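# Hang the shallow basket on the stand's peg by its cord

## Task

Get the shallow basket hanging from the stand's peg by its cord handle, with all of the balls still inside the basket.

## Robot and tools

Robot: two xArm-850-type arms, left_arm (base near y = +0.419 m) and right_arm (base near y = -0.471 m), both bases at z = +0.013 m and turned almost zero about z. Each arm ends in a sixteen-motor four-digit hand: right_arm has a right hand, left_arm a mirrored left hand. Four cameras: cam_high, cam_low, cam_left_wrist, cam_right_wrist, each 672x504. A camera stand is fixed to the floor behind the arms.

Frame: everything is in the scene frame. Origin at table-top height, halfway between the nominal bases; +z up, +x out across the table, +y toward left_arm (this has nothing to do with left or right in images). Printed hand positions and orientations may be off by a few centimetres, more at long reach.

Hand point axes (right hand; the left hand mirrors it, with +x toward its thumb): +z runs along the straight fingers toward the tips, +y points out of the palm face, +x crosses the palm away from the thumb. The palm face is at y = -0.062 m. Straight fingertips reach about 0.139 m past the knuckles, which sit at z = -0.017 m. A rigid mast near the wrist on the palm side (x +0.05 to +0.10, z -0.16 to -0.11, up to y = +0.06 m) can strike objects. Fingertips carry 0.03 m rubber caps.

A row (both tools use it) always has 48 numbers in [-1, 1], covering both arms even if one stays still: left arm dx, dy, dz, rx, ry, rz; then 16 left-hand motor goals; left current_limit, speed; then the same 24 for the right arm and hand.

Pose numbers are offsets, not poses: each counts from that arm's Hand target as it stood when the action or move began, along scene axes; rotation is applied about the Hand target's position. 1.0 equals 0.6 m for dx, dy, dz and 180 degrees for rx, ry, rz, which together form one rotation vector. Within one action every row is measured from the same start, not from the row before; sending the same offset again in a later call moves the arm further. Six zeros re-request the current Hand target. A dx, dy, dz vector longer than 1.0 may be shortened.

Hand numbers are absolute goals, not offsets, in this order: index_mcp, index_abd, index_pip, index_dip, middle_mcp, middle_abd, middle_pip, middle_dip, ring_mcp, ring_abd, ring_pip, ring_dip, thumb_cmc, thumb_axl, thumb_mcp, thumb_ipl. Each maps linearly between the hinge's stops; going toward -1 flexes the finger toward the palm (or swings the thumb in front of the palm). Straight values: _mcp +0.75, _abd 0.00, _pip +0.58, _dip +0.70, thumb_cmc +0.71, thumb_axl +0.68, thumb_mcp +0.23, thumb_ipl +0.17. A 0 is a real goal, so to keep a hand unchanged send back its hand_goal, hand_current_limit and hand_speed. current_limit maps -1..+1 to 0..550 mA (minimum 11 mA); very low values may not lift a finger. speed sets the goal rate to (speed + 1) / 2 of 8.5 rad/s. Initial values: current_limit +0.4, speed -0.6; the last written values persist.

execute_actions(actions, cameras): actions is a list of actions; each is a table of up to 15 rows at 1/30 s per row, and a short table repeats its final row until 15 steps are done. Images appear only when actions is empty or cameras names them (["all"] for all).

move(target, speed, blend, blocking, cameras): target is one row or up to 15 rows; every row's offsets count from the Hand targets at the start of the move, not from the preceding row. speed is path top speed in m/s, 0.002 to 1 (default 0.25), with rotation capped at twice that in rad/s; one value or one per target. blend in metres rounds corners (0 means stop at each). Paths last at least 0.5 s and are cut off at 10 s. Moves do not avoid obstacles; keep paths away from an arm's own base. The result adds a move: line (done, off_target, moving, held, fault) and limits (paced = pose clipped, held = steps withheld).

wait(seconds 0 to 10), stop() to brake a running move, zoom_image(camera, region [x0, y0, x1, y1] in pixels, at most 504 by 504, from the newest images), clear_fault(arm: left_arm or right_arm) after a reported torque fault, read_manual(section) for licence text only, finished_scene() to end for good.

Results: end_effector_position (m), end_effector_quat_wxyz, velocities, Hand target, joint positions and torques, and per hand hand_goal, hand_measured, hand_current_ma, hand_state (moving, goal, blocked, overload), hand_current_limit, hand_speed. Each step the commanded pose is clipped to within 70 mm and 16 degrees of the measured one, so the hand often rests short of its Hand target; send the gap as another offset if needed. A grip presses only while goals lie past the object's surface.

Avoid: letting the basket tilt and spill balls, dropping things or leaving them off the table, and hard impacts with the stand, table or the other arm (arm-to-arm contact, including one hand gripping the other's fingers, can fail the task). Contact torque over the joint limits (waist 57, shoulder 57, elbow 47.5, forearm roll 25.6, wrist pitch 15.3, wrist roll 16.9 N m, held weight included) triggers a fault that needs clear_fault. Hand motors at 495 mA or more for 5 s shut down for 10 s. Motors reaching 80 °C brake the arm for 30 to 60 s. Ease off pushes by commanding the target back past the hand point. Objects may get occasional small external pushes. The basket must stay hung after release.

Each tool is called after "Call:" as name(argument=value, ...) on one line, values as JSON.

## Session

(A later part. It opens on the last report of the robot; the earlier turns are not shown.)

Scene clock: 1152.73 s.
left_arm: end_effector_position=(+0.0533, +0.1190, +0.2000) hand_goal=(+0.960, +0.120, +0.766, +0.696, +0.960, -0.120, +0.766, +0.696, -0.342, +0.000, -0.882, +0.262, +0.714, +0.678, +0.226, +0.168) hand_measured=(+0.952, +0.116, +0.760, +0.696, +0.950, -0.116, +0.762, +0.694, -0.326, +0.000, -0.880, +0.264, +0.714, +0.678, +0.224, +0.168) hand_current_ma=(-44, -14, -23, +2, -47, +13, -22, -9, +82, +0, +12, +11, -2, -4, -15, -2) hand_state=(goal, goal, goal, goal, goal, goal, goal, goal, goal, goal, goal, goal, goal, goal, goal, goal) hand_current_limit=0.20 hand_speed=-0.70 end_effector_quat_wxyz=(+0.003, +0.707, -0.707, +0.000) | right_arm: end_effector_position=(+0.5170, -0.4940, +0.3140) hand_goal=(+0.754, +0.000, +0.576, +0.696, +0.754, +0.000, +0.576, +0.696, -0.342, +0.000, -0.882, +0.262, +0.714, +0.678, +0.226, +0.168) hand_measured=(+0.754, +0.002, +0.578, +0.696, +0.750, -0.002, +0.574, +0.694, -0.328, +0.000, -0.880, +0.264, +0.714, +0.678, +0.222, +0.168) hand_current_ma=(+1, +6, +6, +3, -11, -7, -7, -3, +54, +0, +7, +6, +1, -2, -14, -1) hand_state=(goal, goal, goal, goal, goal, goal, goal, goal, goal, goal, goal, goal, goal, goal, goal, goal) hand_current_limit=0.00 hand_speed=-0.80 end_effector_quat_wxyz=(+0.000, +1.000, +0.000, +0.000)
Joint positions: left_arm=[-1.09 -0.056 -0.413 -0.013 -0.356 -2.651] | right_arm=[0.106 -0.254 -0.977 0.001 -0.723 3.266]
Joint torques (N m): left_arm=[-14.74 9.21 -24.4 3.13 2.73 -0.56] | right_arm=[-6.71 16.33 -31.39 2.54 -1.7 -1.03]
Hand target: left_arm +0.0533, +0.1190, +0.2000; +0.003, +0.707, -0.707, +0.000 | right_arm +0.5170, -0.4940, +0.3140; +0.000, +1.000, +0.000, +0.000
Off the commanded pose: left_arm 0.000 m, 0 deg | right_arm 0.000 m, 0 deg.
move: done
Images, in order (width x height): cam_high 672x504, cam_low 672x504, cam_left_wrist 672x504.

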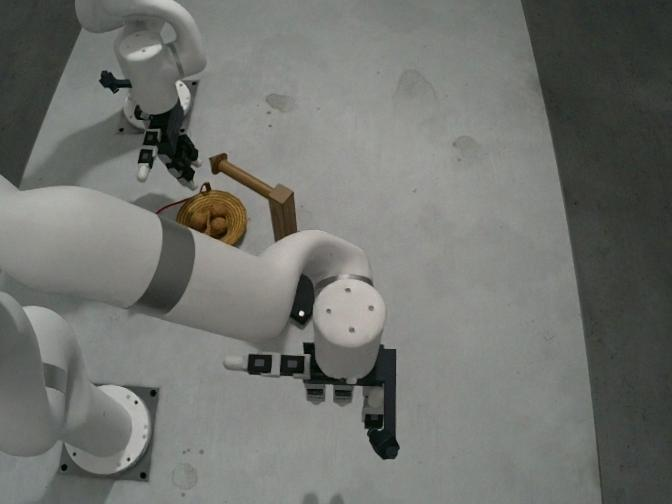

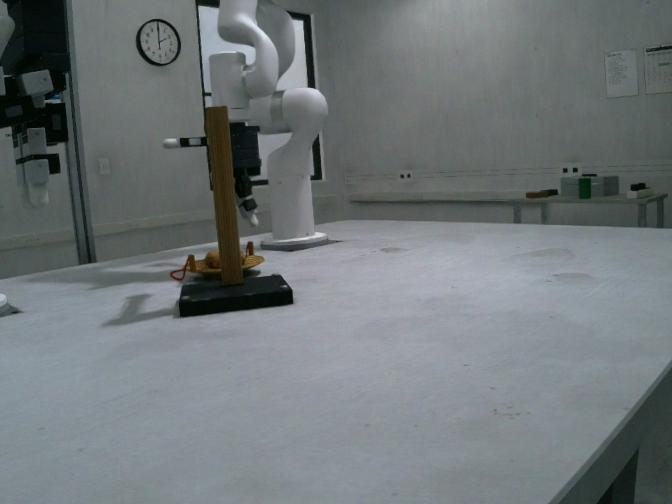

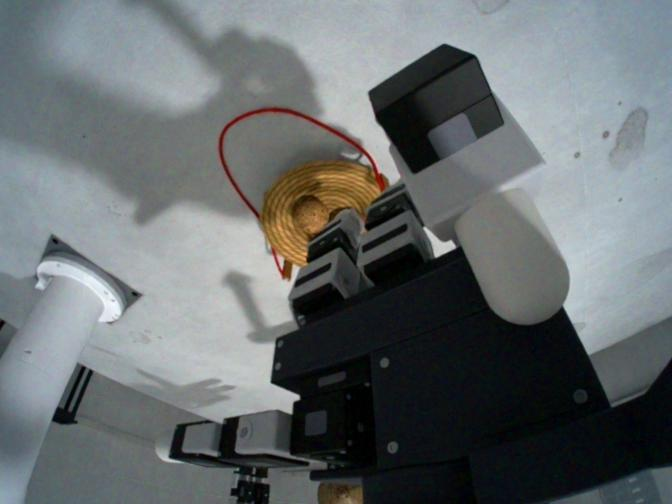

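Call:
move(target=[0,-0.0033,-0.075,0,0,0, 0.959,0.12,0.766,0.696, 0.959,-0.12,0.766,0.696, -0.342,0,-0.883,0.261, 0.714,0.678,0.226,0.168, 0.2,-0.7, 0,0,0,0,0,0, 0.754,0,0.576,0.696, 0.754,0,0.576,0.696, -0.342,0,-0.882,0.262, 0.714,0.678,0.226,0.168, 0.0,-0.8], speed=0.08, cameras=["cam_high","cam_low","cam_left_wrist"])

Call:
zoom_image(camera="cam_high", region=[160, 140, 250, 220])

Call:
zoom_image(camera="cam_low", region=[200, 200, 290, 280])

Call:
zoom_image(camera="cam_left_wrist", region=[290, 100, 450, 260])

Scene clock: 1165.37 s.
left_arm: end_effector_position=(+0.0533, +0.1171, +0.1550) hand_goal=(+0.960, +0.120, +0.766, +0.696, +0.960, -0.120, +0.766, +0.696, -0.342, +0.000, -0.882, +0.262, +0.714, +0.678, +0.226, +0.168) hand_measured=(+0.952, +0.116, +0.760, +0.696, +0.950, -0.116, +0.762, +0.694, -0.326, +0.000, -0.880, +0.264, +0.714, +0.678, +0.224, +0.168) hand_current_ma=(-44, -14, -23, +2, -47, +13, -22, -9, +82, +0, +12, +11, -2, -4, -15, -2) hand_state=(goal, goal, goal, goal, goal, goal, goal, goal, goal, goal, goal, goal, goal, goal, goal, goal) hand_current_limit=0.20 hand_speed=-0.70 end_effector_quat_wxyz=(+0.003, +0.707, -0.707, +0.000) | right_arm: end_effector_position=(+0.5170, -0.4940, +0.3140) hand_goal=(+0.754, +0.000, +0.576, +0.696, +0.754, +0.000, +0.576, +0.696, -0.342, +0.000, -0.882, +0.262, +0.714, +0.678, +0.226, +0.168) hand_measured=(+0.754, +0.002, +0.578, +0.696, +0.750, -0.002, +0.574, +0.694, -0.328, +0.000, -0.880, +0.264, +0.714, +0.678, +0.222, +0.168) hand_current_ma=(+1, +6, +6, +3, -11, -7, -7, -3, +54, +0, +7, +6, +1, -2, -14, -1) hand_state=(goal, goal, goal, goal, goal, goal, goal, goal, goal, goal, goal, goal, goal, goal, goal, goal) hand_current_limit=0.00 hand_speed=-0.80 end_effector_quat_wxyz=(+0.000, +1.000, +0.000, +0.000)
Joint positions: left_arm=[-1.093 -0.197 -0.41 -0.022 -0.211 -2.645] | right_arm=[0.106 -0.254 -0.977 0.001 -0.723 3.266]
Joint torques (N m): left_arm=[-15.09 11.51 -22.45 -2.39 2.83 1.04] | right_arm=[-7.79 16.05 -31.55 2.31 -1.72 -0.48]
Hand target: left_arm +0.0533, +0.1170, +0.1550; +0.003, +0.707, -0.707, +0.000 | right_arm +0.5170, -0.4940, +0.3140; +0.000, +1.000, +0.000, +0.000
Off the commanded pose: left_arm 0.000 m, 0 deg | right_arm 0.000 m, 0 deg.
move: done
Images, in order (width x height): cam_high 672x504, cam_low 672x504, cam_left_wrist 672x504.

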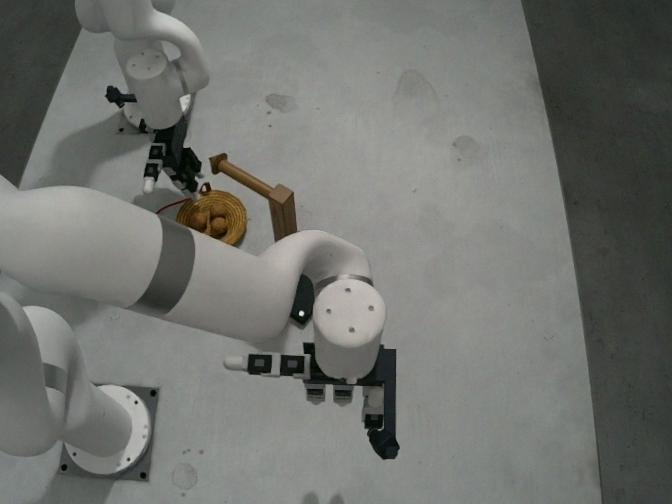

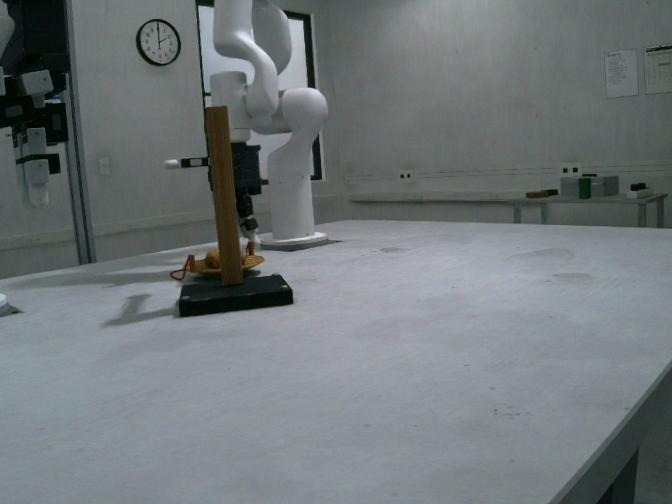

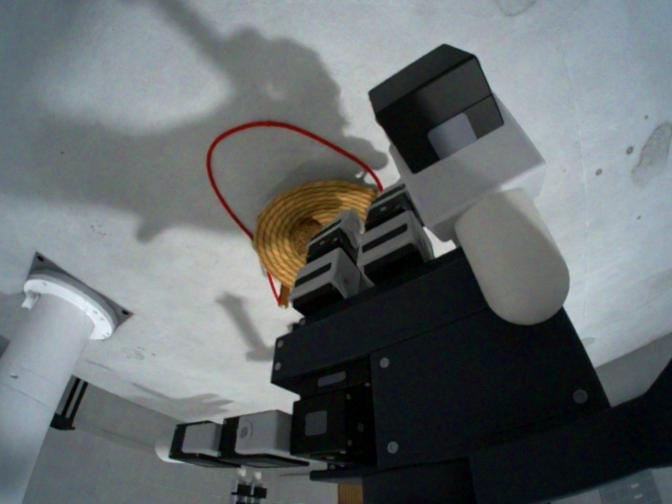

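Scaled by 5.600 from the camera's 672x504 image, which has a finer 960x720 frame.

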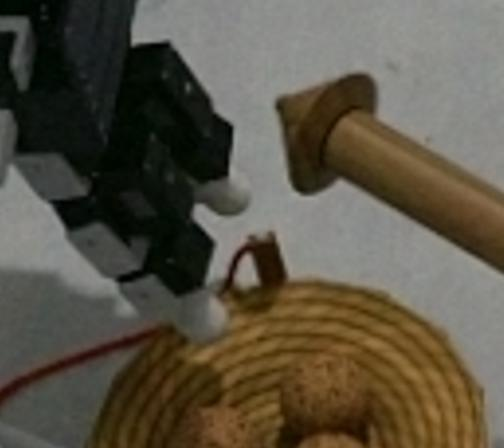

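Scaled by 5.600 from the camera's 672x504 image, which has a finer 960x720 frame.

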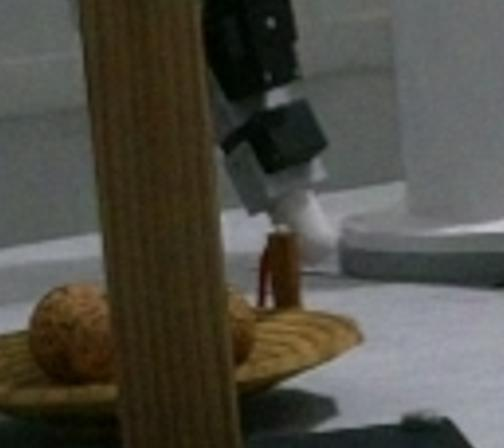

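Scaled by 3.150 from the camera's 672x504 image, which has a finer 960x720 frame.

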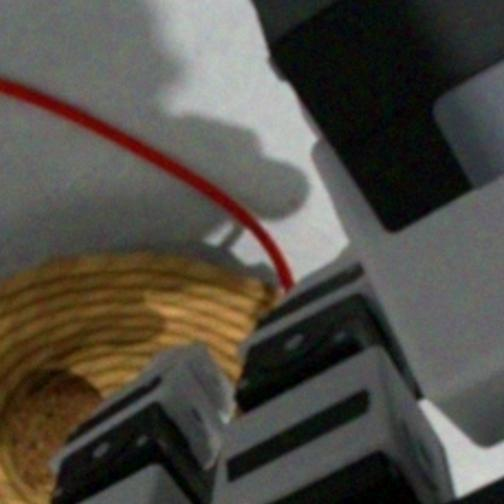

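Call:
move(target=[0.005,0,-0.0267,0,0,0, 0.959,0.12,0.766,0.696, 0.959,-0.12,0.766,0.696, -0.342,0,-0.883,0.261, 0.714,0.678,0.226,0.168, 0.2,-0.7, 0,0,0,0,0,0, 0.754,0,0.576,0.696, 0.754,0,0.576,0.696, -0.342,0,-0.882,0.262, 0.714,0.678,0.226,0.168, 0.0,-0.8], speed=0.05, cameras=["cam_high","cam_low","cam_left_wrist"])

Call:
zoom_image(camera="cam_high", region=[160, 140, 250, 220])

Call:
zoom_image(camera="cam_low", region=[200, 200, 290, 280])

Scene clock: 1171.57 s.
left_arm: end_effector_position=(+0.0563, +0.1170, +0.1390) hand_goal=(+0.960, +0.120, +0.766, +0.696, +0.960, -0.120, +0.766, +0.696, -0.342, +0.000, -0.882, +0.262, +0.714, +0.678, +0.226, +0.168) hand_measured=(+0.952, +0.116, +0.760, +0.696, +0.950, -0.116, +0.762, +0.694, -0.326, +0.000, -0.880, +0.264, +0.714, +0.678, +0.224, +0.168) hand_current_ma=(-44, -14, -23, +2, -47, +13, -22, -9, +82, +0, +12, +11, -2, -4, -15, -2) hand_state=(goal, goal, goal, goal, goal, goal, goal, goal, goal, goal, goal, goal, goal, goal, goal, goal) hand_current_limit=0.20 hand_speed=-0.70 end_effector_quat_wxyz=(+0.003, +0.707, -0.707, +0.000) | right_arm: end_effector_position=(+0.5170, -0.4940, +0.3140) hand_goal=(+0.754, +0.000, +0.576, +0.696, +0.754, +0.000, +0.576, +0.696, -0.342, +0.000, -0.882, +0.262, +0.714, +0.678, +0.226, +0.168) hand_measured=(+0.754, +0.002, +0.578, +0.696, +0.750, -0.002, +0.574, +0.694, -0.328, +0.000, -0.880, +0.264, +0.714, +0.678, +0.222, +0.168) hand_current_ma=(+1, +6, +6, +3, -11, -7, -7, -3, +54, +0, +7, +6, +1, -2, -14, -1) hand_state=(goal, goal, goal, goal, goal, goal, goal, goal, goal, goal, goal, goal, goal, goal, goal, goal) hand_current_limit=0.00 hand_speed=-0.80 end_effector_quat_wxyz=(+0.000, +1.000, +0.000, +0.000)
Joint positions: left_arm=[-1.085 -0.251 -0.415 -0.028 -0.162 -2.63] | right_arm=[0.106 -0.254 -0.977 0.001 -0.723 3.266]
Joint torques (N m): left_arm=[15.61 12.8 -21.66 -2.47 2.67 1.07] | right_arm=[-6.85 15.7 -31.45 2.54 -1.76 0]
Hand target: left_arm +0.0563, +0.1170, +0.1390; +0.003, +0.707, -0.707, +0.000 | right_arm +0.5170, -0.4940, +0.3140; +0.000, +1.000, +0.000, +0.000
Off the commanded pose: left_arm 0.000 m, 0 deg | right_arm 0.000 m, 0 deg.
move: done
Images, in order (width x height): cam_high 672x504, cam_low 672x504, cam_left_wrist 672x504.

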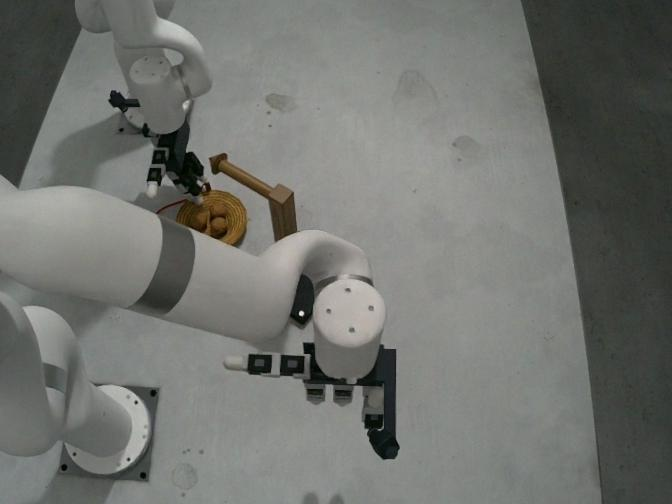

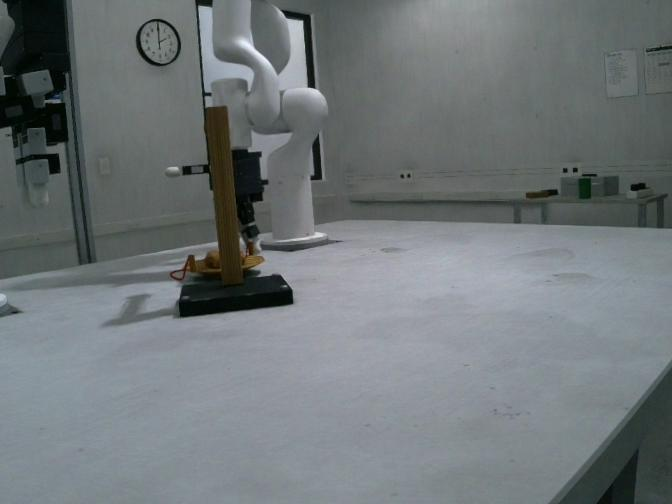

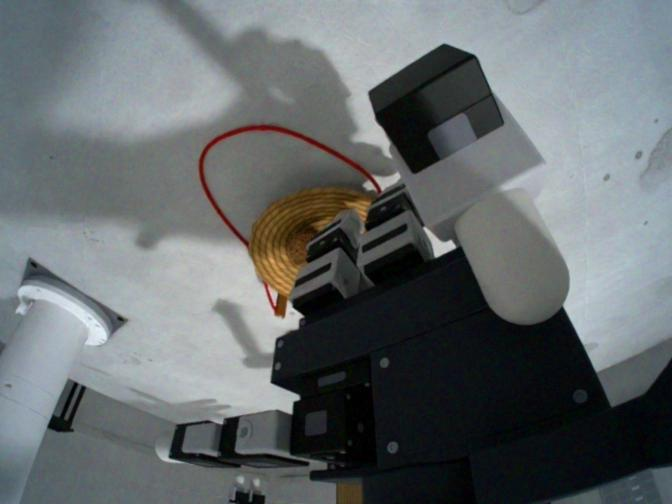

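Scaled by 5.600 from the camera's 672x504 image, which has a finer 960x720 frame.

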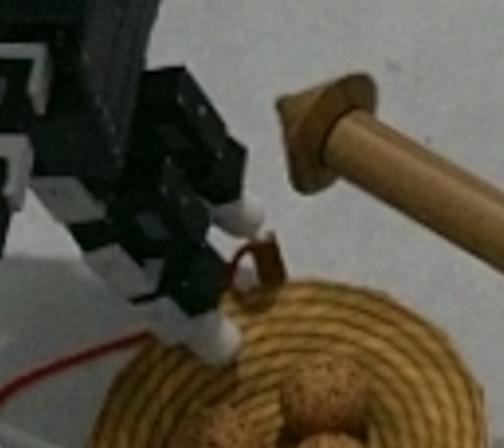

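Scaled by 5.600 from the camera's 672x504 image, which has a finer 960x720 frame.

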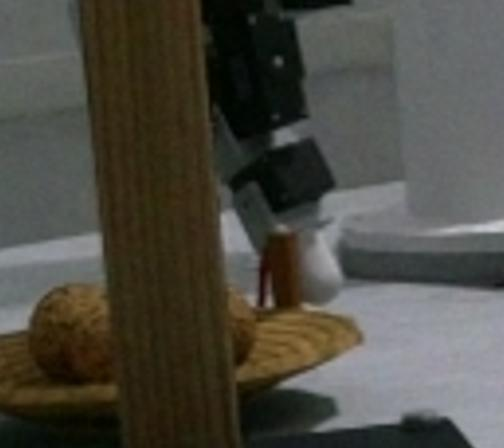

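Call:
move(target=[0,0,0,0,0,0, 0.959,-0.15,0.766,0.696, 0.959,0.15,0.766,0.696, -0.342,0,-0.883,0.261, 0.714,0.678,0.226,0.168, -0.2,-0.9, 0,0,0,0,0,0, 0.754,0,0.576,0.696, 0.754,0,0.576,0.696, -0.342,0,-0.882,0.262, 0.714,0.678,0.226,0.168, 0.0,-0.8], speed=0.05, cameras=["cam_high","cam_low"])

Call:
zoom_image(camera="cam_high", region=[160, 140, 250, 220])

Call:
zoom_image(camera="cam_low", region=[200, 200, 290, 280])

Scene clock: 1178.33 s.
left_arm: end_effector_position=(+0.0563, +0.1170, +0.1390) hand_goal=(+0.960, -0.150, +0.766, +0.696, +0.960, +0.150, +0.766, +0.696, -0.342, +0.000, -0.882, +0.262, +0.714, +0.678, +0.226, +0.168) hand_measured=(+0.958, -0.092, +0.766, +0.696, +0.954, +0.098, +0.764, +0.694, -0.326, +0.000, -0.880, +0.264, +0.714, +0.678, +0.224, +0.168) hand_current_ma=(-8, +220, -1, +2, -33, -215, -7, -8, +82, +0, +12, +11, -2, -4, -15, -2) hand_state=(goal, blocked, goal, goal, goal, blocked, goal, goal, goal, goal, goal, goal, goal, goal, goal, goal) hand_current_limit=-0.20 hand_speed=-0.90 end_effector_quat_wxyz=(+0.003, +0.707, -0.707, +0.000) | right_arm: end_effector_position=(+0.5170, -0.4940, +0.3140) hand_goal=(+0.754, +0.000, +0.576, +0.696, +0.754, +0.000, +0.576, +0.696, -0.342, +0.000, -0.882, +0.262, +0.714, +0.678, +0.226, +0.168) hand_measured=(+0.754, +0.002, +0.578, +0.696, +0.750, -0.002, +0.574, +0.694, -0.328, +0.000, -0.880, +0.264, +0.714, +0.678, +0.222, +0.168) hand_current_ma=(+1, +6, +6, +3, -11, -7, -7, -3, +54, +0, +7, +6, +1, -2, -14, -1) hand_state=(goal, goal, goal, goal, goal, goal, goal, goal, goal, goal, goal, goal, goal, goal, goal, goal) hand_current_limit=0.00 hand_speed=-0.80 end_effector_quat_wxyz=(+0.000, +1.000, +0.000, +0.000)
Joint positions: left_arm=[-1.085 -0.251 -0.415 -0.028 -0.162 -2.63] | right_arm=[0.106 -0.254 -0.977 0.001 -0.723 3.266]
Joint torques (N m): left_arm=[16.04 12 -20.72 -2.52 2.39 1.01] | right_arm=[-8 16.3 -31.17 2.22 -1.69 0.05]
Hand target: left_arm +0.0563, +0.1170, +0.1390; +0.003, +0.707, -0.707, +0.000 | right_arm +0.5170, -0.4940, +0.3140; +0.000, +1.000, +0.000, +0.000
Off the commanded pose: left_arm 0.000 m, 0 deg | right_arm 0.000 m, 0 deg.
move: done
Images, in order (width x height): cam_high 672x504, cam_low 672x504.

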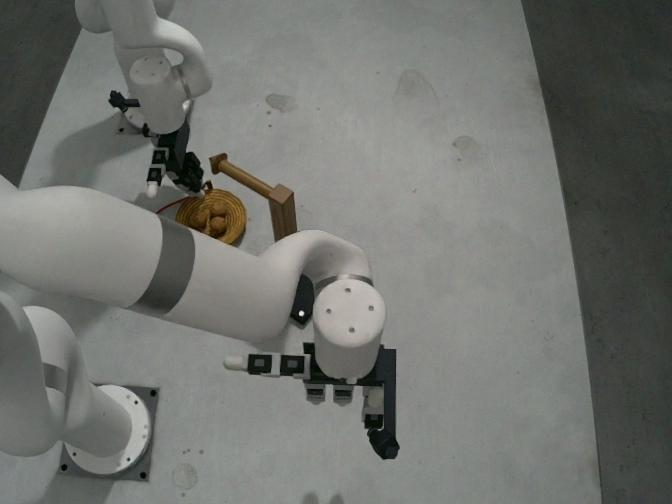

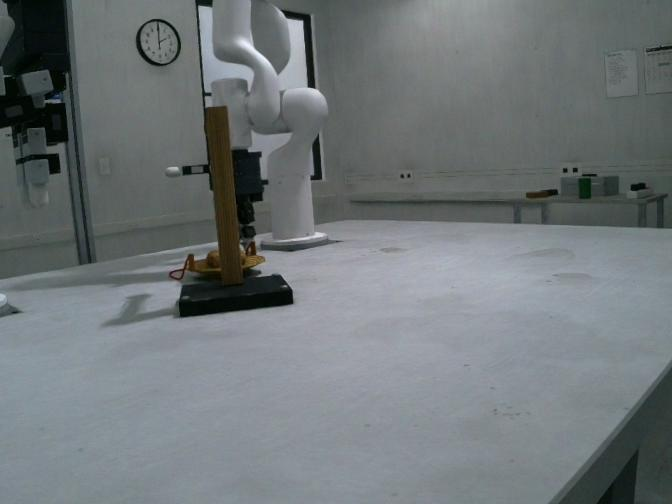

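Scaled by 5.600 from the camera's 672x504 image, which has a finer 960x720 frame.

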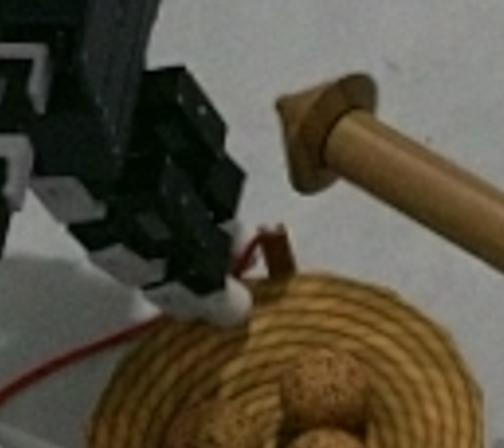

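Scaled by 5.600 from the camera's 672x504 image, which has a finer 960x720 frame.

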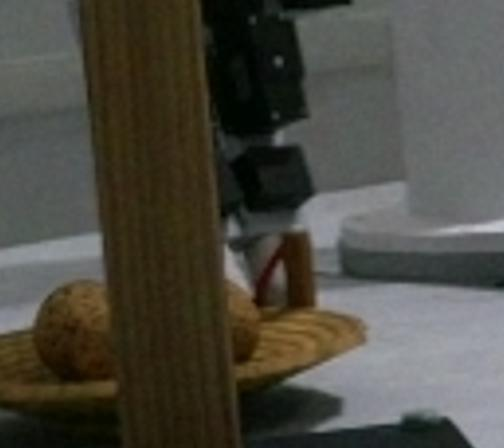

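Call:
wait(seconds=0, cameras=["cam_left_wrist"])

Call:
zoom_image(camera="cam_left_wrist", region=[290, 120, 430, 260])

Scene clock: 1183.00 s.
left_arm: end_effector_position=(+0.0563, +0.1170, +0.1390) hand_goal=(+0.960, -0.150, +0.766, +0.696, +0.960, +0.150, +0.766, +0.696, -0.342, +0.000, -0.882, +0.262, +0.714, +0.678, +0.226, +0.168) hand_measured=(+0.958, -0.092, +0.766, +0.696, +0.954, +0.098, +0.764, +0.694, -0.326, +0.000, -0.880, +0.264, +0.714, +0.678, +0.224, +0.168) hand_current_ma=(-8, +220, -1, +2, -33, -215, -7, -8, +82, +0, +12, +11, -2, -4, -15, -2) hand_state=(goal, blocked, goal, goal, goal, blocked, goal, goal, goal, goal, goal, goal, goal, goal, goal, goal) hand_current_limit=-0.20 hand_speed=-0.90 end_effector_quat_wxyz=(+0.003, +0.707, -0.707, +0.000) | right_arm: end_effector_position=(+0.5170, -0.4940, +0.3140) hand_goal=(+0.754, +0.000, +0.576, +0.696, +0.754, +0.000, +0.576, +0.696, -0.342, +0.000, -0.882, +0.262, +0.714, +0.678, +0.226, +0.168) hand_measured=(+0.754, +0.002, +0.578, +0.696, +0.750, -0.002, +0.574, +0.694, -0.328, +0.000, -0.880, +0.264, +0.714, +0.678, +0.222, +0.168) hand_current_ma=(+1, +6, +6, +3, -11, -7, -7, -3, +54, +0, +7, +6, +1, -2, -14, -1) hand_state=(goal, goal, goal, goal, goal, goal, goal, goal, goal, goal, goal, goal, goal, goal, goal, goal) hand_current_limit=0.00 hand_speed=-0.80 end_effector_quat_wxyz=(+0.000, +1.000, +0.000, +0.000)
Joint positions: left_arm=[-1.085 -0.251 -0.415 -0.028 -0.162 -2.63] | right_arm=[0.106 -0.254 -0.977 0.001 -0.723 3.266]
Joint torques (N m): left_arm=[15.44 14.73 -15.36 -2.37 2.26 0.95] | right_arm=[-6.87 15.93 -31.08 2.23 -1.73 -0.06]
Hand target: left_arm +0.0563, +0.1170, +0.1390; +0.003, +0.707, -0.707, +0.000 | right_arm +0.5170, -0.4940, +0.3140; +0.000, +1.000, +0.000, +0.000
Off the commanded pose: left_arm 0.000 m, 0 deg | right_arm 0.000 m, 0 deg.
Images, in order (width x height): cam_left_wrist 672x504.

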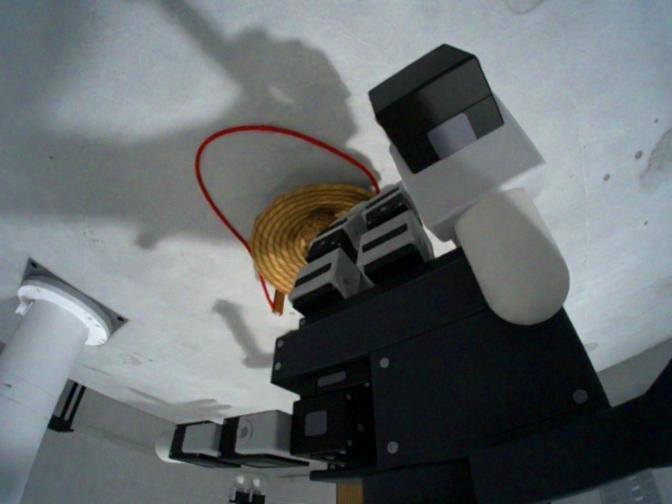

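Scaled by 3.600 from the camera's 672x504 image, which has a finer 960x720 frame.

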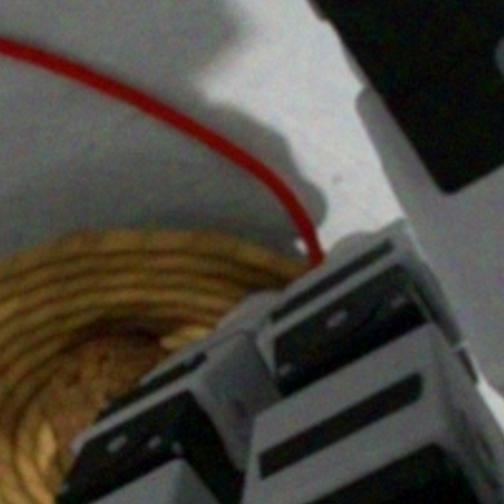

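Call:
move(target=[[0,0,0,0,0,0, 0.959,-0.11,0.766,0.696, 0.959,0.11,0.766,0.696, -0.342,0,-0.883,0.261, 0.714,0.678,0.226,0.168, -0.6,-0.9, 0,0,0,0,0,0, 0.754,0,0.576,0.696, 0.754,0,0.576,0.696, -0.342,0,-0.882,0.262, 0.714,0.678,0.226,0.168, 0.0,-0.8],[-0.05,-0.01,0.04,0,0,0, 0.959,-0.11,0.766,0.696, 0.959,0.11,0.766,0.696, -0.342,0,-0.883,0.261, 0.714,0.678,0.226,0.168, -0.6,-0.9, 0,0,0,0,0,0, 0.754,0,0.576,0.696, 0.754,0,0.576,0.696, -0.342,0,-0.882,0.262, 0.714,0.678,0.226,0.168, 0.0,-0.8]], speed=0.04, cameras=["cam_high","cam_low","cam_left_wrist"])

Call:
zoom_image(camera="cam_high", region=[140, 140, 250, 240])

Call:
zoom_image(camera="cam_low", region=[160, 200, 290, 300])

Call:
zoom_image(camera="cam_left_wrist", region=[250, 120, 430, 300])

Scene clock: 1192.70 s.
left_arm: end_effector_position=(+0.0263, +0.1111, +0.1630) hand_goal=(+0.960, -0.110, +0.766, +0.696, +0.960, +0.110, +0.766, +0.696, -0.342, +0.000, -0.882, +0.262, +0.714, +0.678, +0.226, +0.168) hand_measured=(+0.958, -0.092, +0.766, +0.696, +0.954, +0.094, +0.764, +0.694, -0.326, +0.000, -0.880, +0.264, +0.714, +0.678, +0.224, +0.168) hand_current_ma=(-7, +74, -1, +2, -32, -63, -7, -8, +82, +0, +12, +11, -2, -4, -15, -2) hand_state=(goal, goal, goal, goal, goal, goal, goal, goal, goal, goal, goal, goal, goal, goal, goal, goal) hand_current_limit=-0.60 hand_speed=-0.90 end_effector_quat_wxyz=(+0.003, +0.707, -0.707, +0.000) | right_arm: end_effector_position=(+0.5170, -0.4940, +0.3140) hand_goal=(+0.754, +0.000, +0.576, +0.696, +0.754, +0.000, +0.576, +0.696, -0.342, +0.000, -0.882, +0.262, +0.714, +0.678, +0.226, +0.168) hand_measured=(+0.754, +0.002, +0.578, +0.696, +0.750, -0.002, +0.574, +0.694, -0.328, +0.000, -0.880, +0.264, +0.714, +0.678, +0.222, +0.168) hand_current_ma=(+1, +6, +6, +3, -11, -7, -7, -3, +54, +0, +7, +6, +1, -2, -14, -1) hand_state=(goal, goal, goal, goal, goal, goal, goal, goal, goal, goal, goal, goal, goal, goal, goal, goal) hand_current_limit=0.00 hand_speed=-0.80 end_effector_quat_wxyz=(+0.000, +1.000, +0.000, +0.000)
Joint positions: left_arm=[-1.18 -0.159 -0.395 -0.019 -0.233 -2.735] | right_arm=[0.106 -0.254 -0.977 0.001 -0.723 3.266]
Joint torques (N m): left_arm=[-17.61 39.45 -8.65 2.77 -2.75 -0.64] | right_arm=[-6.65 15.95 -31.02 2.19 -1.74 0.02]
Hand target: left_arm +0.0263, +0.1110, +0.1630; +0.003, +0.707, -0.707, +0.000 | right_arm +0.5170, -0.4940, +0.3140; +0.000, +1.000, +0.000, +0.000
Off the commanded pose: left_arm 0.000 m, 0 deg | right_arm 0.000 m, 0 deg.
move: done
Images, in order (width x height): cam_high 672x504, cam_low 672x504, cam_left_wrist 672x504.

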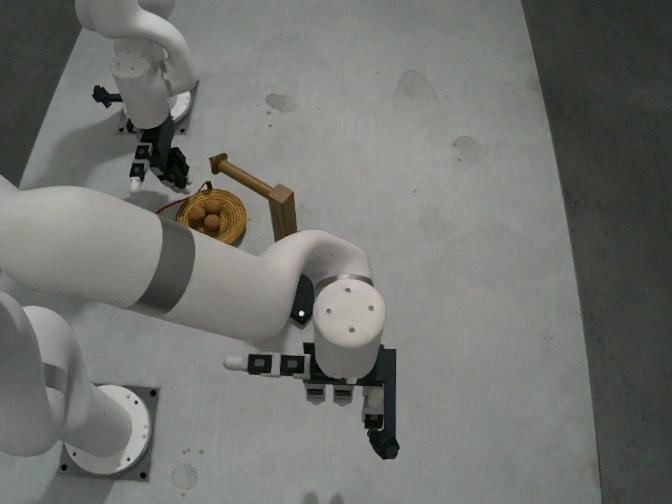

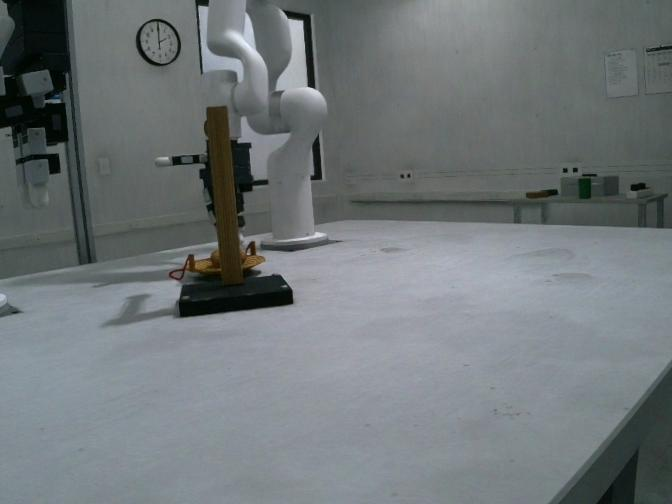

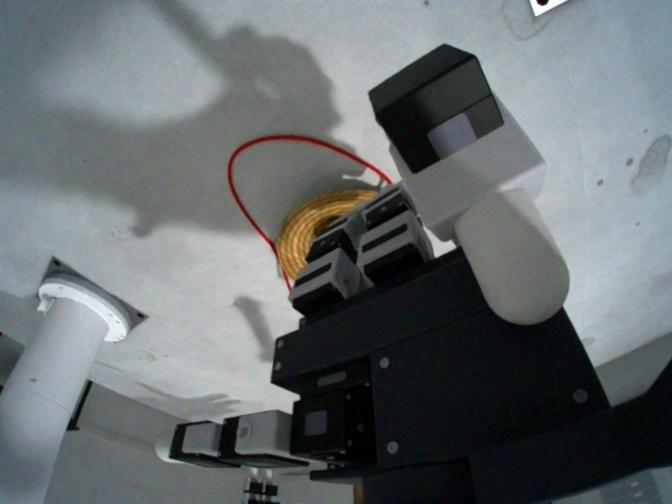

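Scaled by 4.582 from the camera's 672x504 image, which has a finer 960x720 frame.

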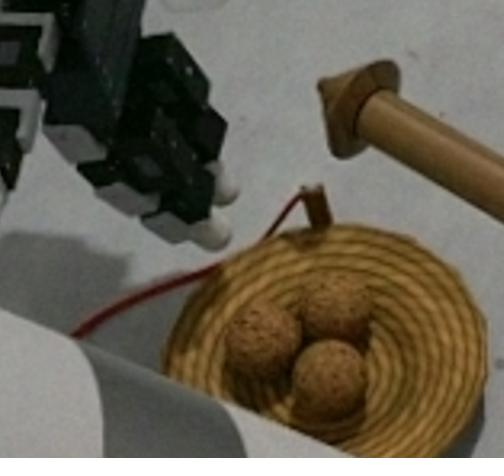

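Scaled by 3.877 from the camera's 672x504 image, which has a finer 960x720 frame.

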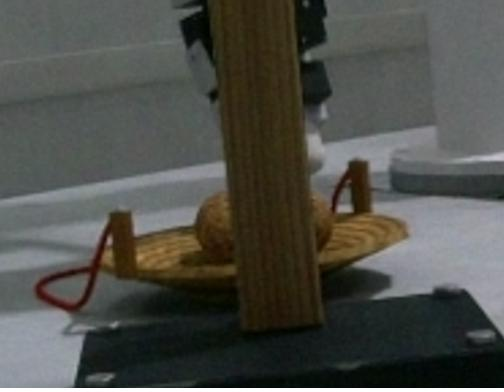

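Scaled by 2.800 from the camera's 672x504 image, which has a finer 960x720 frame.

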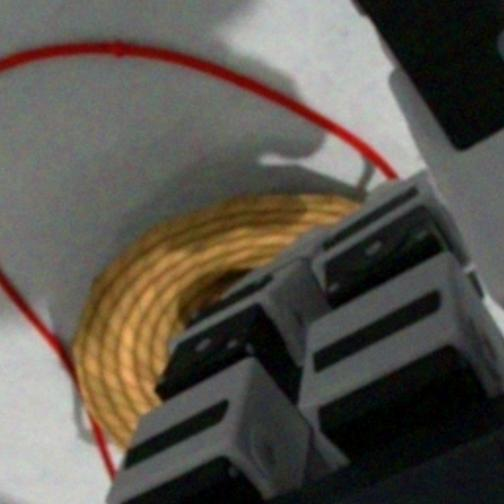

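Call:
move(target=[0,0,0,0,0,0, 0.959,-0.17,0.766,0.696, 0.959,0.17,0.766,0.696, -0.342,0,-0.883,0.261, 0.714,0.678,0.226,0.168, -0.2,-0.8, 0,0,0,0,0,0, 0.754,0,0.576,0.696, 0.754,0,0.576,0.696, -0.342,0,-0.882,0.262, 0.714,0.678,0.226,0.168, 0.0,-0.8], speed=0.05)

Scene clock: 1235.53 s.
left_arm: end_effector_position=(+0.0263, +0.1110, +0.1630) hand_goal=(+0.960, -0.170, +0.766, +0.696, +0.960, +0.170, +0.766, +0.696, -0.342, +0.000, -0.882, +0.262, +0.714, +0.678, +0.226, +0.168) hand_measured=(+0.958, -0.094, +0.766, +0.696, +0.954, +0.098, +0.764, +0.694, -0.326, +0.000, -0.880, +0.264, +0.714, +0.678, +0.224, +0.168) hand_current_ma=(-7, +220, -1, +2, -32, -220, -7, -8, +82, +0, +12, +11, -2, -4, -15, -2) hand_state=(goal, blocked, goal, goal, goal, blocked, goal, goal, goal, goal, goal, goal, goal, goal, goal, goal) hand_current_limit=-0.20 hand_speed=-0.80 end_effector_quat_wxyz=(+0.003, +0.707, -0.707, +0.000) | right_arm: end_effector_position=(+0.5170, -0.4940, +0.3140) hand_goal=(+0.754, +0.000, +0.576, +0.696, +0.754, +0.000, +0.576, +0.696, -0.342, +0.000, -0.882, +0.262, +0.714, +0.678, +0.226, +0.168) hand_measured=(+0.754, +0.002, +0.578, +0.696, +0.750, -0.002, +0.574, +0.694, -0.328, +0.000, -0.880, +0.264, +0.714, +0.678, +0.222, +0.168) hand_current_ma=(+1, +6, +6, +3, -11, -7, -7, -3, +54, +0, +7, +6, +1, -2, -14, -1) hand_state=(goal, goal, goal, goal, goal, goal, goal, goal, goal, goal, goal, goal, goal, goal, goal, goal) hand_current_limit=0.00 hand_speed=-0.80 end_effector_quat_wxyz=(+0.000, +1.000, +0.000, +0.000)
Joint positions: left_arm=[-1.18 -0.159 -0.395 -0.019 -0.233 -2.735] | right_arm=[0.106 -0.254 -0.977 0.001 -0.723 3.266]
Joint torques (N m): left_arm=[-15.77 40.61 -9.21 3.43 -2.25 -0.64] | right_arm=[-6.41 15.82 -31.18 1.98 -1.67 -0.02]
Hand target: left_arm +0.0263, +0.1110, +0.1630; +0.003, +0.707, -0.707, +0.000 | right_arm +0.5170, -0.4940, +0.3140; +0.000, +1.000, +0.000, +0.000
Off the commanded pose: left_arm 0.000 m, 0 deg | right_arm 0.000 m, 0 deg.
move: done

Call:
move(target=[[0.0895,0.065,0.2283,0,0,0, 0.754,0,0.577,0.696, 0.754,0,0.577,0.696, -0.342,0,-0.883,0.261, 0.714,0.678,0.226,0.168, 0.0,-0.7, -0.412,0.357,0.077,0,0,0, 0.0685,0,-0.08,0.406, 0.754,0,0.576,0.696, -0.342,0,-0.882,0.262, -0.509,0.678,0.135,-0.157, 0.0,-0.7],[0.456,0.348,0.262,0,0,0, 0.754,0,0.577,0.696, 0.754,0,0.577,0.696, -0.342,0,-0.883,0.261, 0.714,0.678,0.226,0.168, 0.0,-0.7, -0.412,0.357,0.077,0,0,0, 0.0685,0,-0.08,0.406, 0.754,0,0.576,0.696, -0.342,0,-0.882,0.262, -0.509,0.678,0.135,-0.157, 0.0,-0.7],[0.656,0.515,0.228,0,0,0, 0.754,0,0.577,0.696, 0.754,0,0.577,0.696, -0.342,0,-0.883,0.261, 0.714,0.678,0.226,0.168, 0.0,-0.7, -0.5,0.6,0.03,0,0,0, 0.0685,0,-0.08,0.406, 0.754,0,0.576,0.696, -0.342,0,-0.882,0.262, -0.509,0.678,0.135,-0.157, 0.0,-0.7]], blend=[0.03,0.03,0], cameras=["cam_high","cam_right_wrist"])

Scene clock: 1328.03 s.
left_arm: end_effector_position=(+0.4199, +0.4200, +0.2998) hand_goal=(+0.754, +0.000, +0.578, +0.696, +0.754, +0.000, +0.578, +0.696, -0.342, +0.000, -0.882, +0.262, +0.714, +0.678, +0.226, +0.168) hand_measured=(+0.754, -0.004, +0.580, +0.696, +0.754, +0.002, +0.580, +0.694, -0.326, +0.000, -0.880, +0.264, +0.714, +0.678, +0.224, +0.168) hand_current_ma=(+4, -13, +10, +2, +4, +9, +10, -8, +82, +0, +12, +11, -2, -4, -15, -2) hand_state=(goal, goal, goal, goal, goal, goal, goal, goal, goal, goal, goal, goal, goal, goal, goal, goal) hand_current_limit=0.00 hand_speed=-0.70 end_effector_quat_wxyz=(+0.003, +0.707, -0.707, +0.000) | right_arm: end_effector_position=(+0.2170, -0.1340, +0.3320) hand_goal=(+0.068, +0.000, -0.080, +0.406, +0.754, +0.000, +0.576, +0.696, -0.342, +0.000, -0.882, +0.262, -0.508, +0.678, +0.136, -0.156) hand_measured=(+0.082, +0.002, -0.072, +0.408, +0.752, -0.002, +0.574, +0.694, -0.328, +0.000, -0.880, +0.264, -0.506, +0.678, +0.134, -0.156) hand_current_ma=(+55, +6, +25, +9, -7, -7, -7, -3, +54, +0, +7, +6, +7, -2, -10, +4) hand_state=(goal, goal, goal, goal, goal, goal, goal, goal, goal, goal, goal, goal, goal, goal, goal, goal) hand_current_limit=0.00 hand_speed=-0.70 end_effector_quat_wxyz=(+0.000, +1.000, +0.000, +0.000)
Joint positions: left_arm=[0.051 -0.314 -1.017 -0.006 -0.706 -1.517] | right_arm=[1.131 -0.159 -0.909 0.001 -0.749 4.291]
Joint torques (N m): left_arm=[16.55 25.71 -29.79 -2.49 -2.76 0.93] | right_arm=[4.66 13.81 -31.15 -0.36 1.41 1.67]
Hand target: left_arm +0.4199, +0.4200, +0.2998; +0.003, +0.707, -0.707, +0.000 | right_arm +0.2170, -0.1340, +0.3320; +0.000, +1.000, +0.000, +0.000
Off the commanded pose: left_arm 0.000 m, 0 deg | right_arm 0.000 m, 0 deg.
move: done
Images, in order (width x height): cam_high 672x504, cam_right_wrist 672x504.

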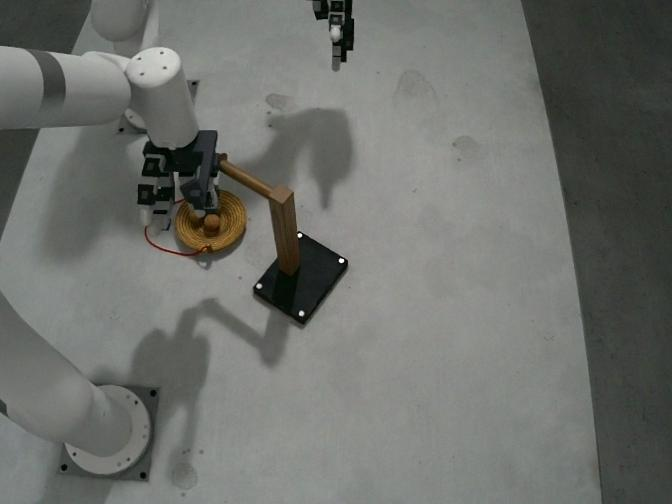

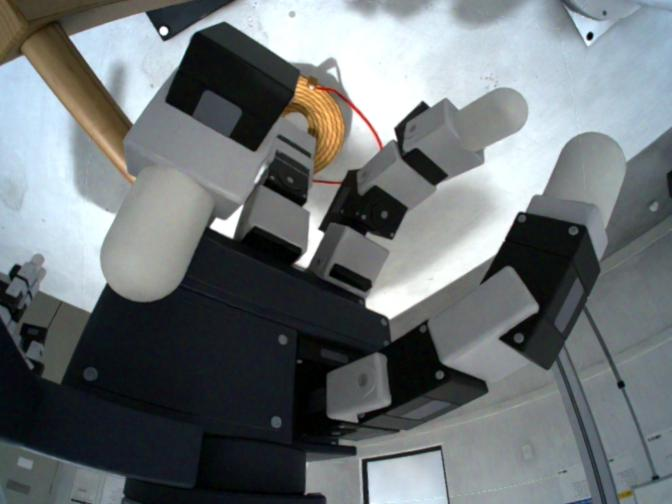

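Call:
move(target=[[0,0,0,0,0,0, 0.754,0,0.577,0.696, 0.754,0,0.577,0.696, -0.342,0,-0.883,0.261, 0.714,0.678,0.226,0.168, 0.0,-0.7, -0.145,0.307,0.0,0,0,0, 0.0685,0,-0.08,0.406, 0.754,0,0.576,0.696, -0.342,0,-0.882,0.262, -0.509,0.678,0.135,-0.157, 0.0,-0.7],[0,0,0,0,0,0, 0.754,0,0.577,0.696, 0.754,0,0.577,0.696, -0.342,0,-0.883,0.261, 0.714,0.678,0.226,0.168, 0.0,-0.7, -0.145,0.39,-0.103,0.483,-0.1523,0.1523, 0.0685,0,-0.08,0.406, 0.754,0,0.576,0.696, -0.342,0,-0.882,0.262, -0.509,0.678,0.135,-0.157, 0.0,-0.7]], blend=[0.03,0], speed=0.35, cameras=["cam_high","cam_low","cam_right_wrist"])

Scene clock: 1338.60 s.
left_arm: end_effector_position=(+0.4199, +0.4200, +0.2998) hand_goal=(+0.754, +0.000, +0.578, +0.696, +0.754, +0.000, +0.578, +0.696, -0.342, +0.000, -0.882, +0.262, +0.714, +0.678, +0.226, +0.168) hand_measured=(+0.754, -0.004, +0.580, +0.696, +0.754, +0.002, +0.580, +0.694, -0.326, +0.000, -0.880, +0.264, +0.714, +0.678, +0.224, +0.168) hand_current_ma=(+4, -13, +10, +2, +4, +9, +10, -8, +82, +0, +12, +11, -2, -4, -15, -2) hand_state=(goal, goal, goal, goal, goal, goal, goal, goal, goal, goal, goal, goal, goal, goal, goal, goal) hand_current_limit=0.00 hand_speed=-0.70 end_effector_quat_wxyz=(+0.003, +0.707, -0.707, +0.000) | right_arm: end_effector_position=(+0.1300, +0.0999, +0.2702) hand_goal=(+0.068, +0.000, -0.080, +0.406, +0.754, +0.000, +0.576, +0.696, -0.342, +0.000, -0.882, +0.262, -0.508, +0.678, +0.136, -0.156) hand_measured=(+0.066, +0.002, -0.078, +0.408, +0.748, +0.000, +0.574, +0.694, -0.340, +0.000, -0.880, +0.264, -0.506, +0.678, +0.134, -0.156) hand_current_ma=(-5, +6, +9, +8, -20, -1, -7, -3, +7, +0, +7, +6, +6, -2, -5, +4) hand_state=(goal, goal, goal, goal, goal, goal, goal, goal, goal, goal, goal, goal, goal, goal, goal, goal) hand_current_limit=0.00 hand_speed=-0.70 end_effector_quat_wxyz=(+0.674, -0.674, -0.213, -0.213)
Joint positions: left_arm=[0.051 -0.314 -1.017 -0.006 -0.706 -1.517] | right_arm=[1.413 -0.338 -0.52 -0.141 1.391 4.126]
Joint torques (N m): left_arm=[16.46 25.17 -29.68 -2.23 -2.84 1.19] | right_arm=[-8.52 14.15 -12.82 -0.44 3.68 -1.86]
Hand target: left_arm +0.4199, +0.4200, +0.2998; +0.003, +0.707, -0.707, +0.000 | right_arm +0.1300, +0.1000, +0.2702; +0.674, -0.674, -0.213, -0.213
Off the commanded pose: left_arm 0.000 m, 0 deg | right_arm 0.000 m, 0 deg.
move: done
Images, in order (width x height): cam_high 672x504, cam_low 672x504, cam_right_wrist 672x504.

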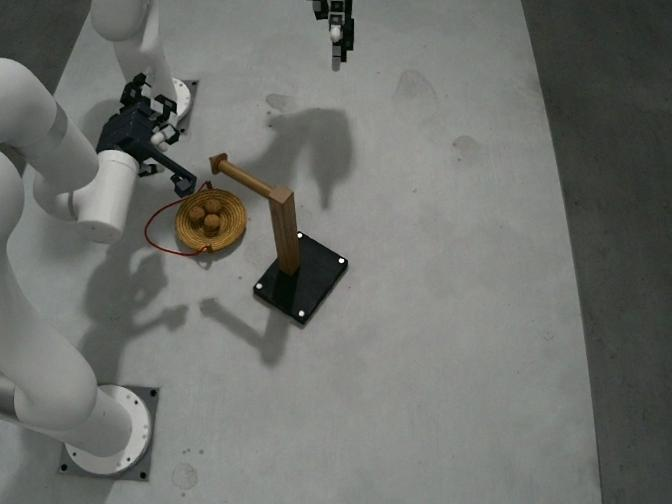

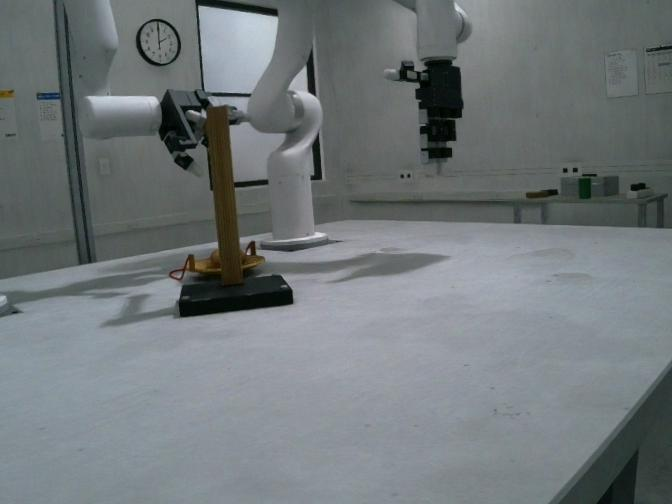

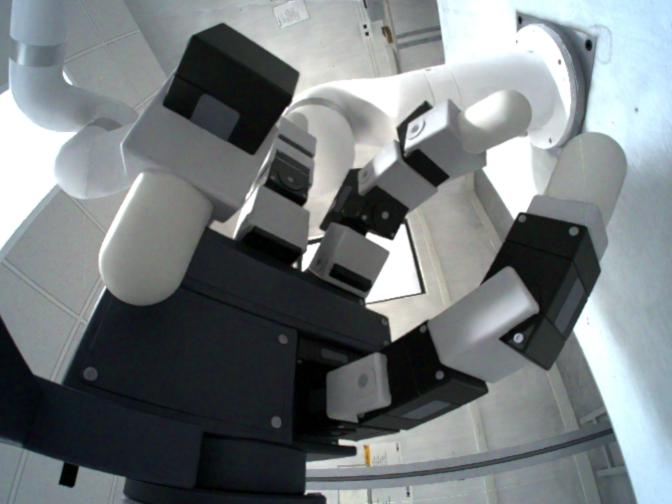

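Call:
zoom_image(camera="cam_high", region=[130, 150, 270, 270])

Scaled by 3.600 from the camera's 672x504 image, which has a finer 960x720 frame.

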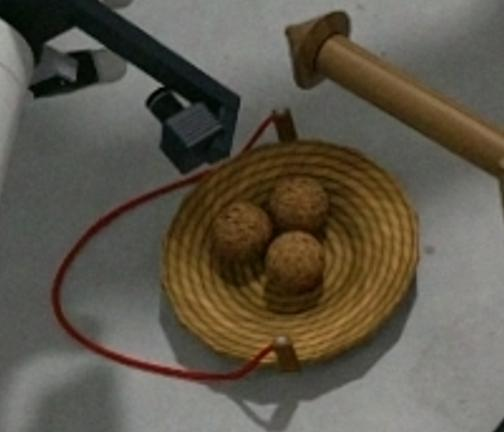

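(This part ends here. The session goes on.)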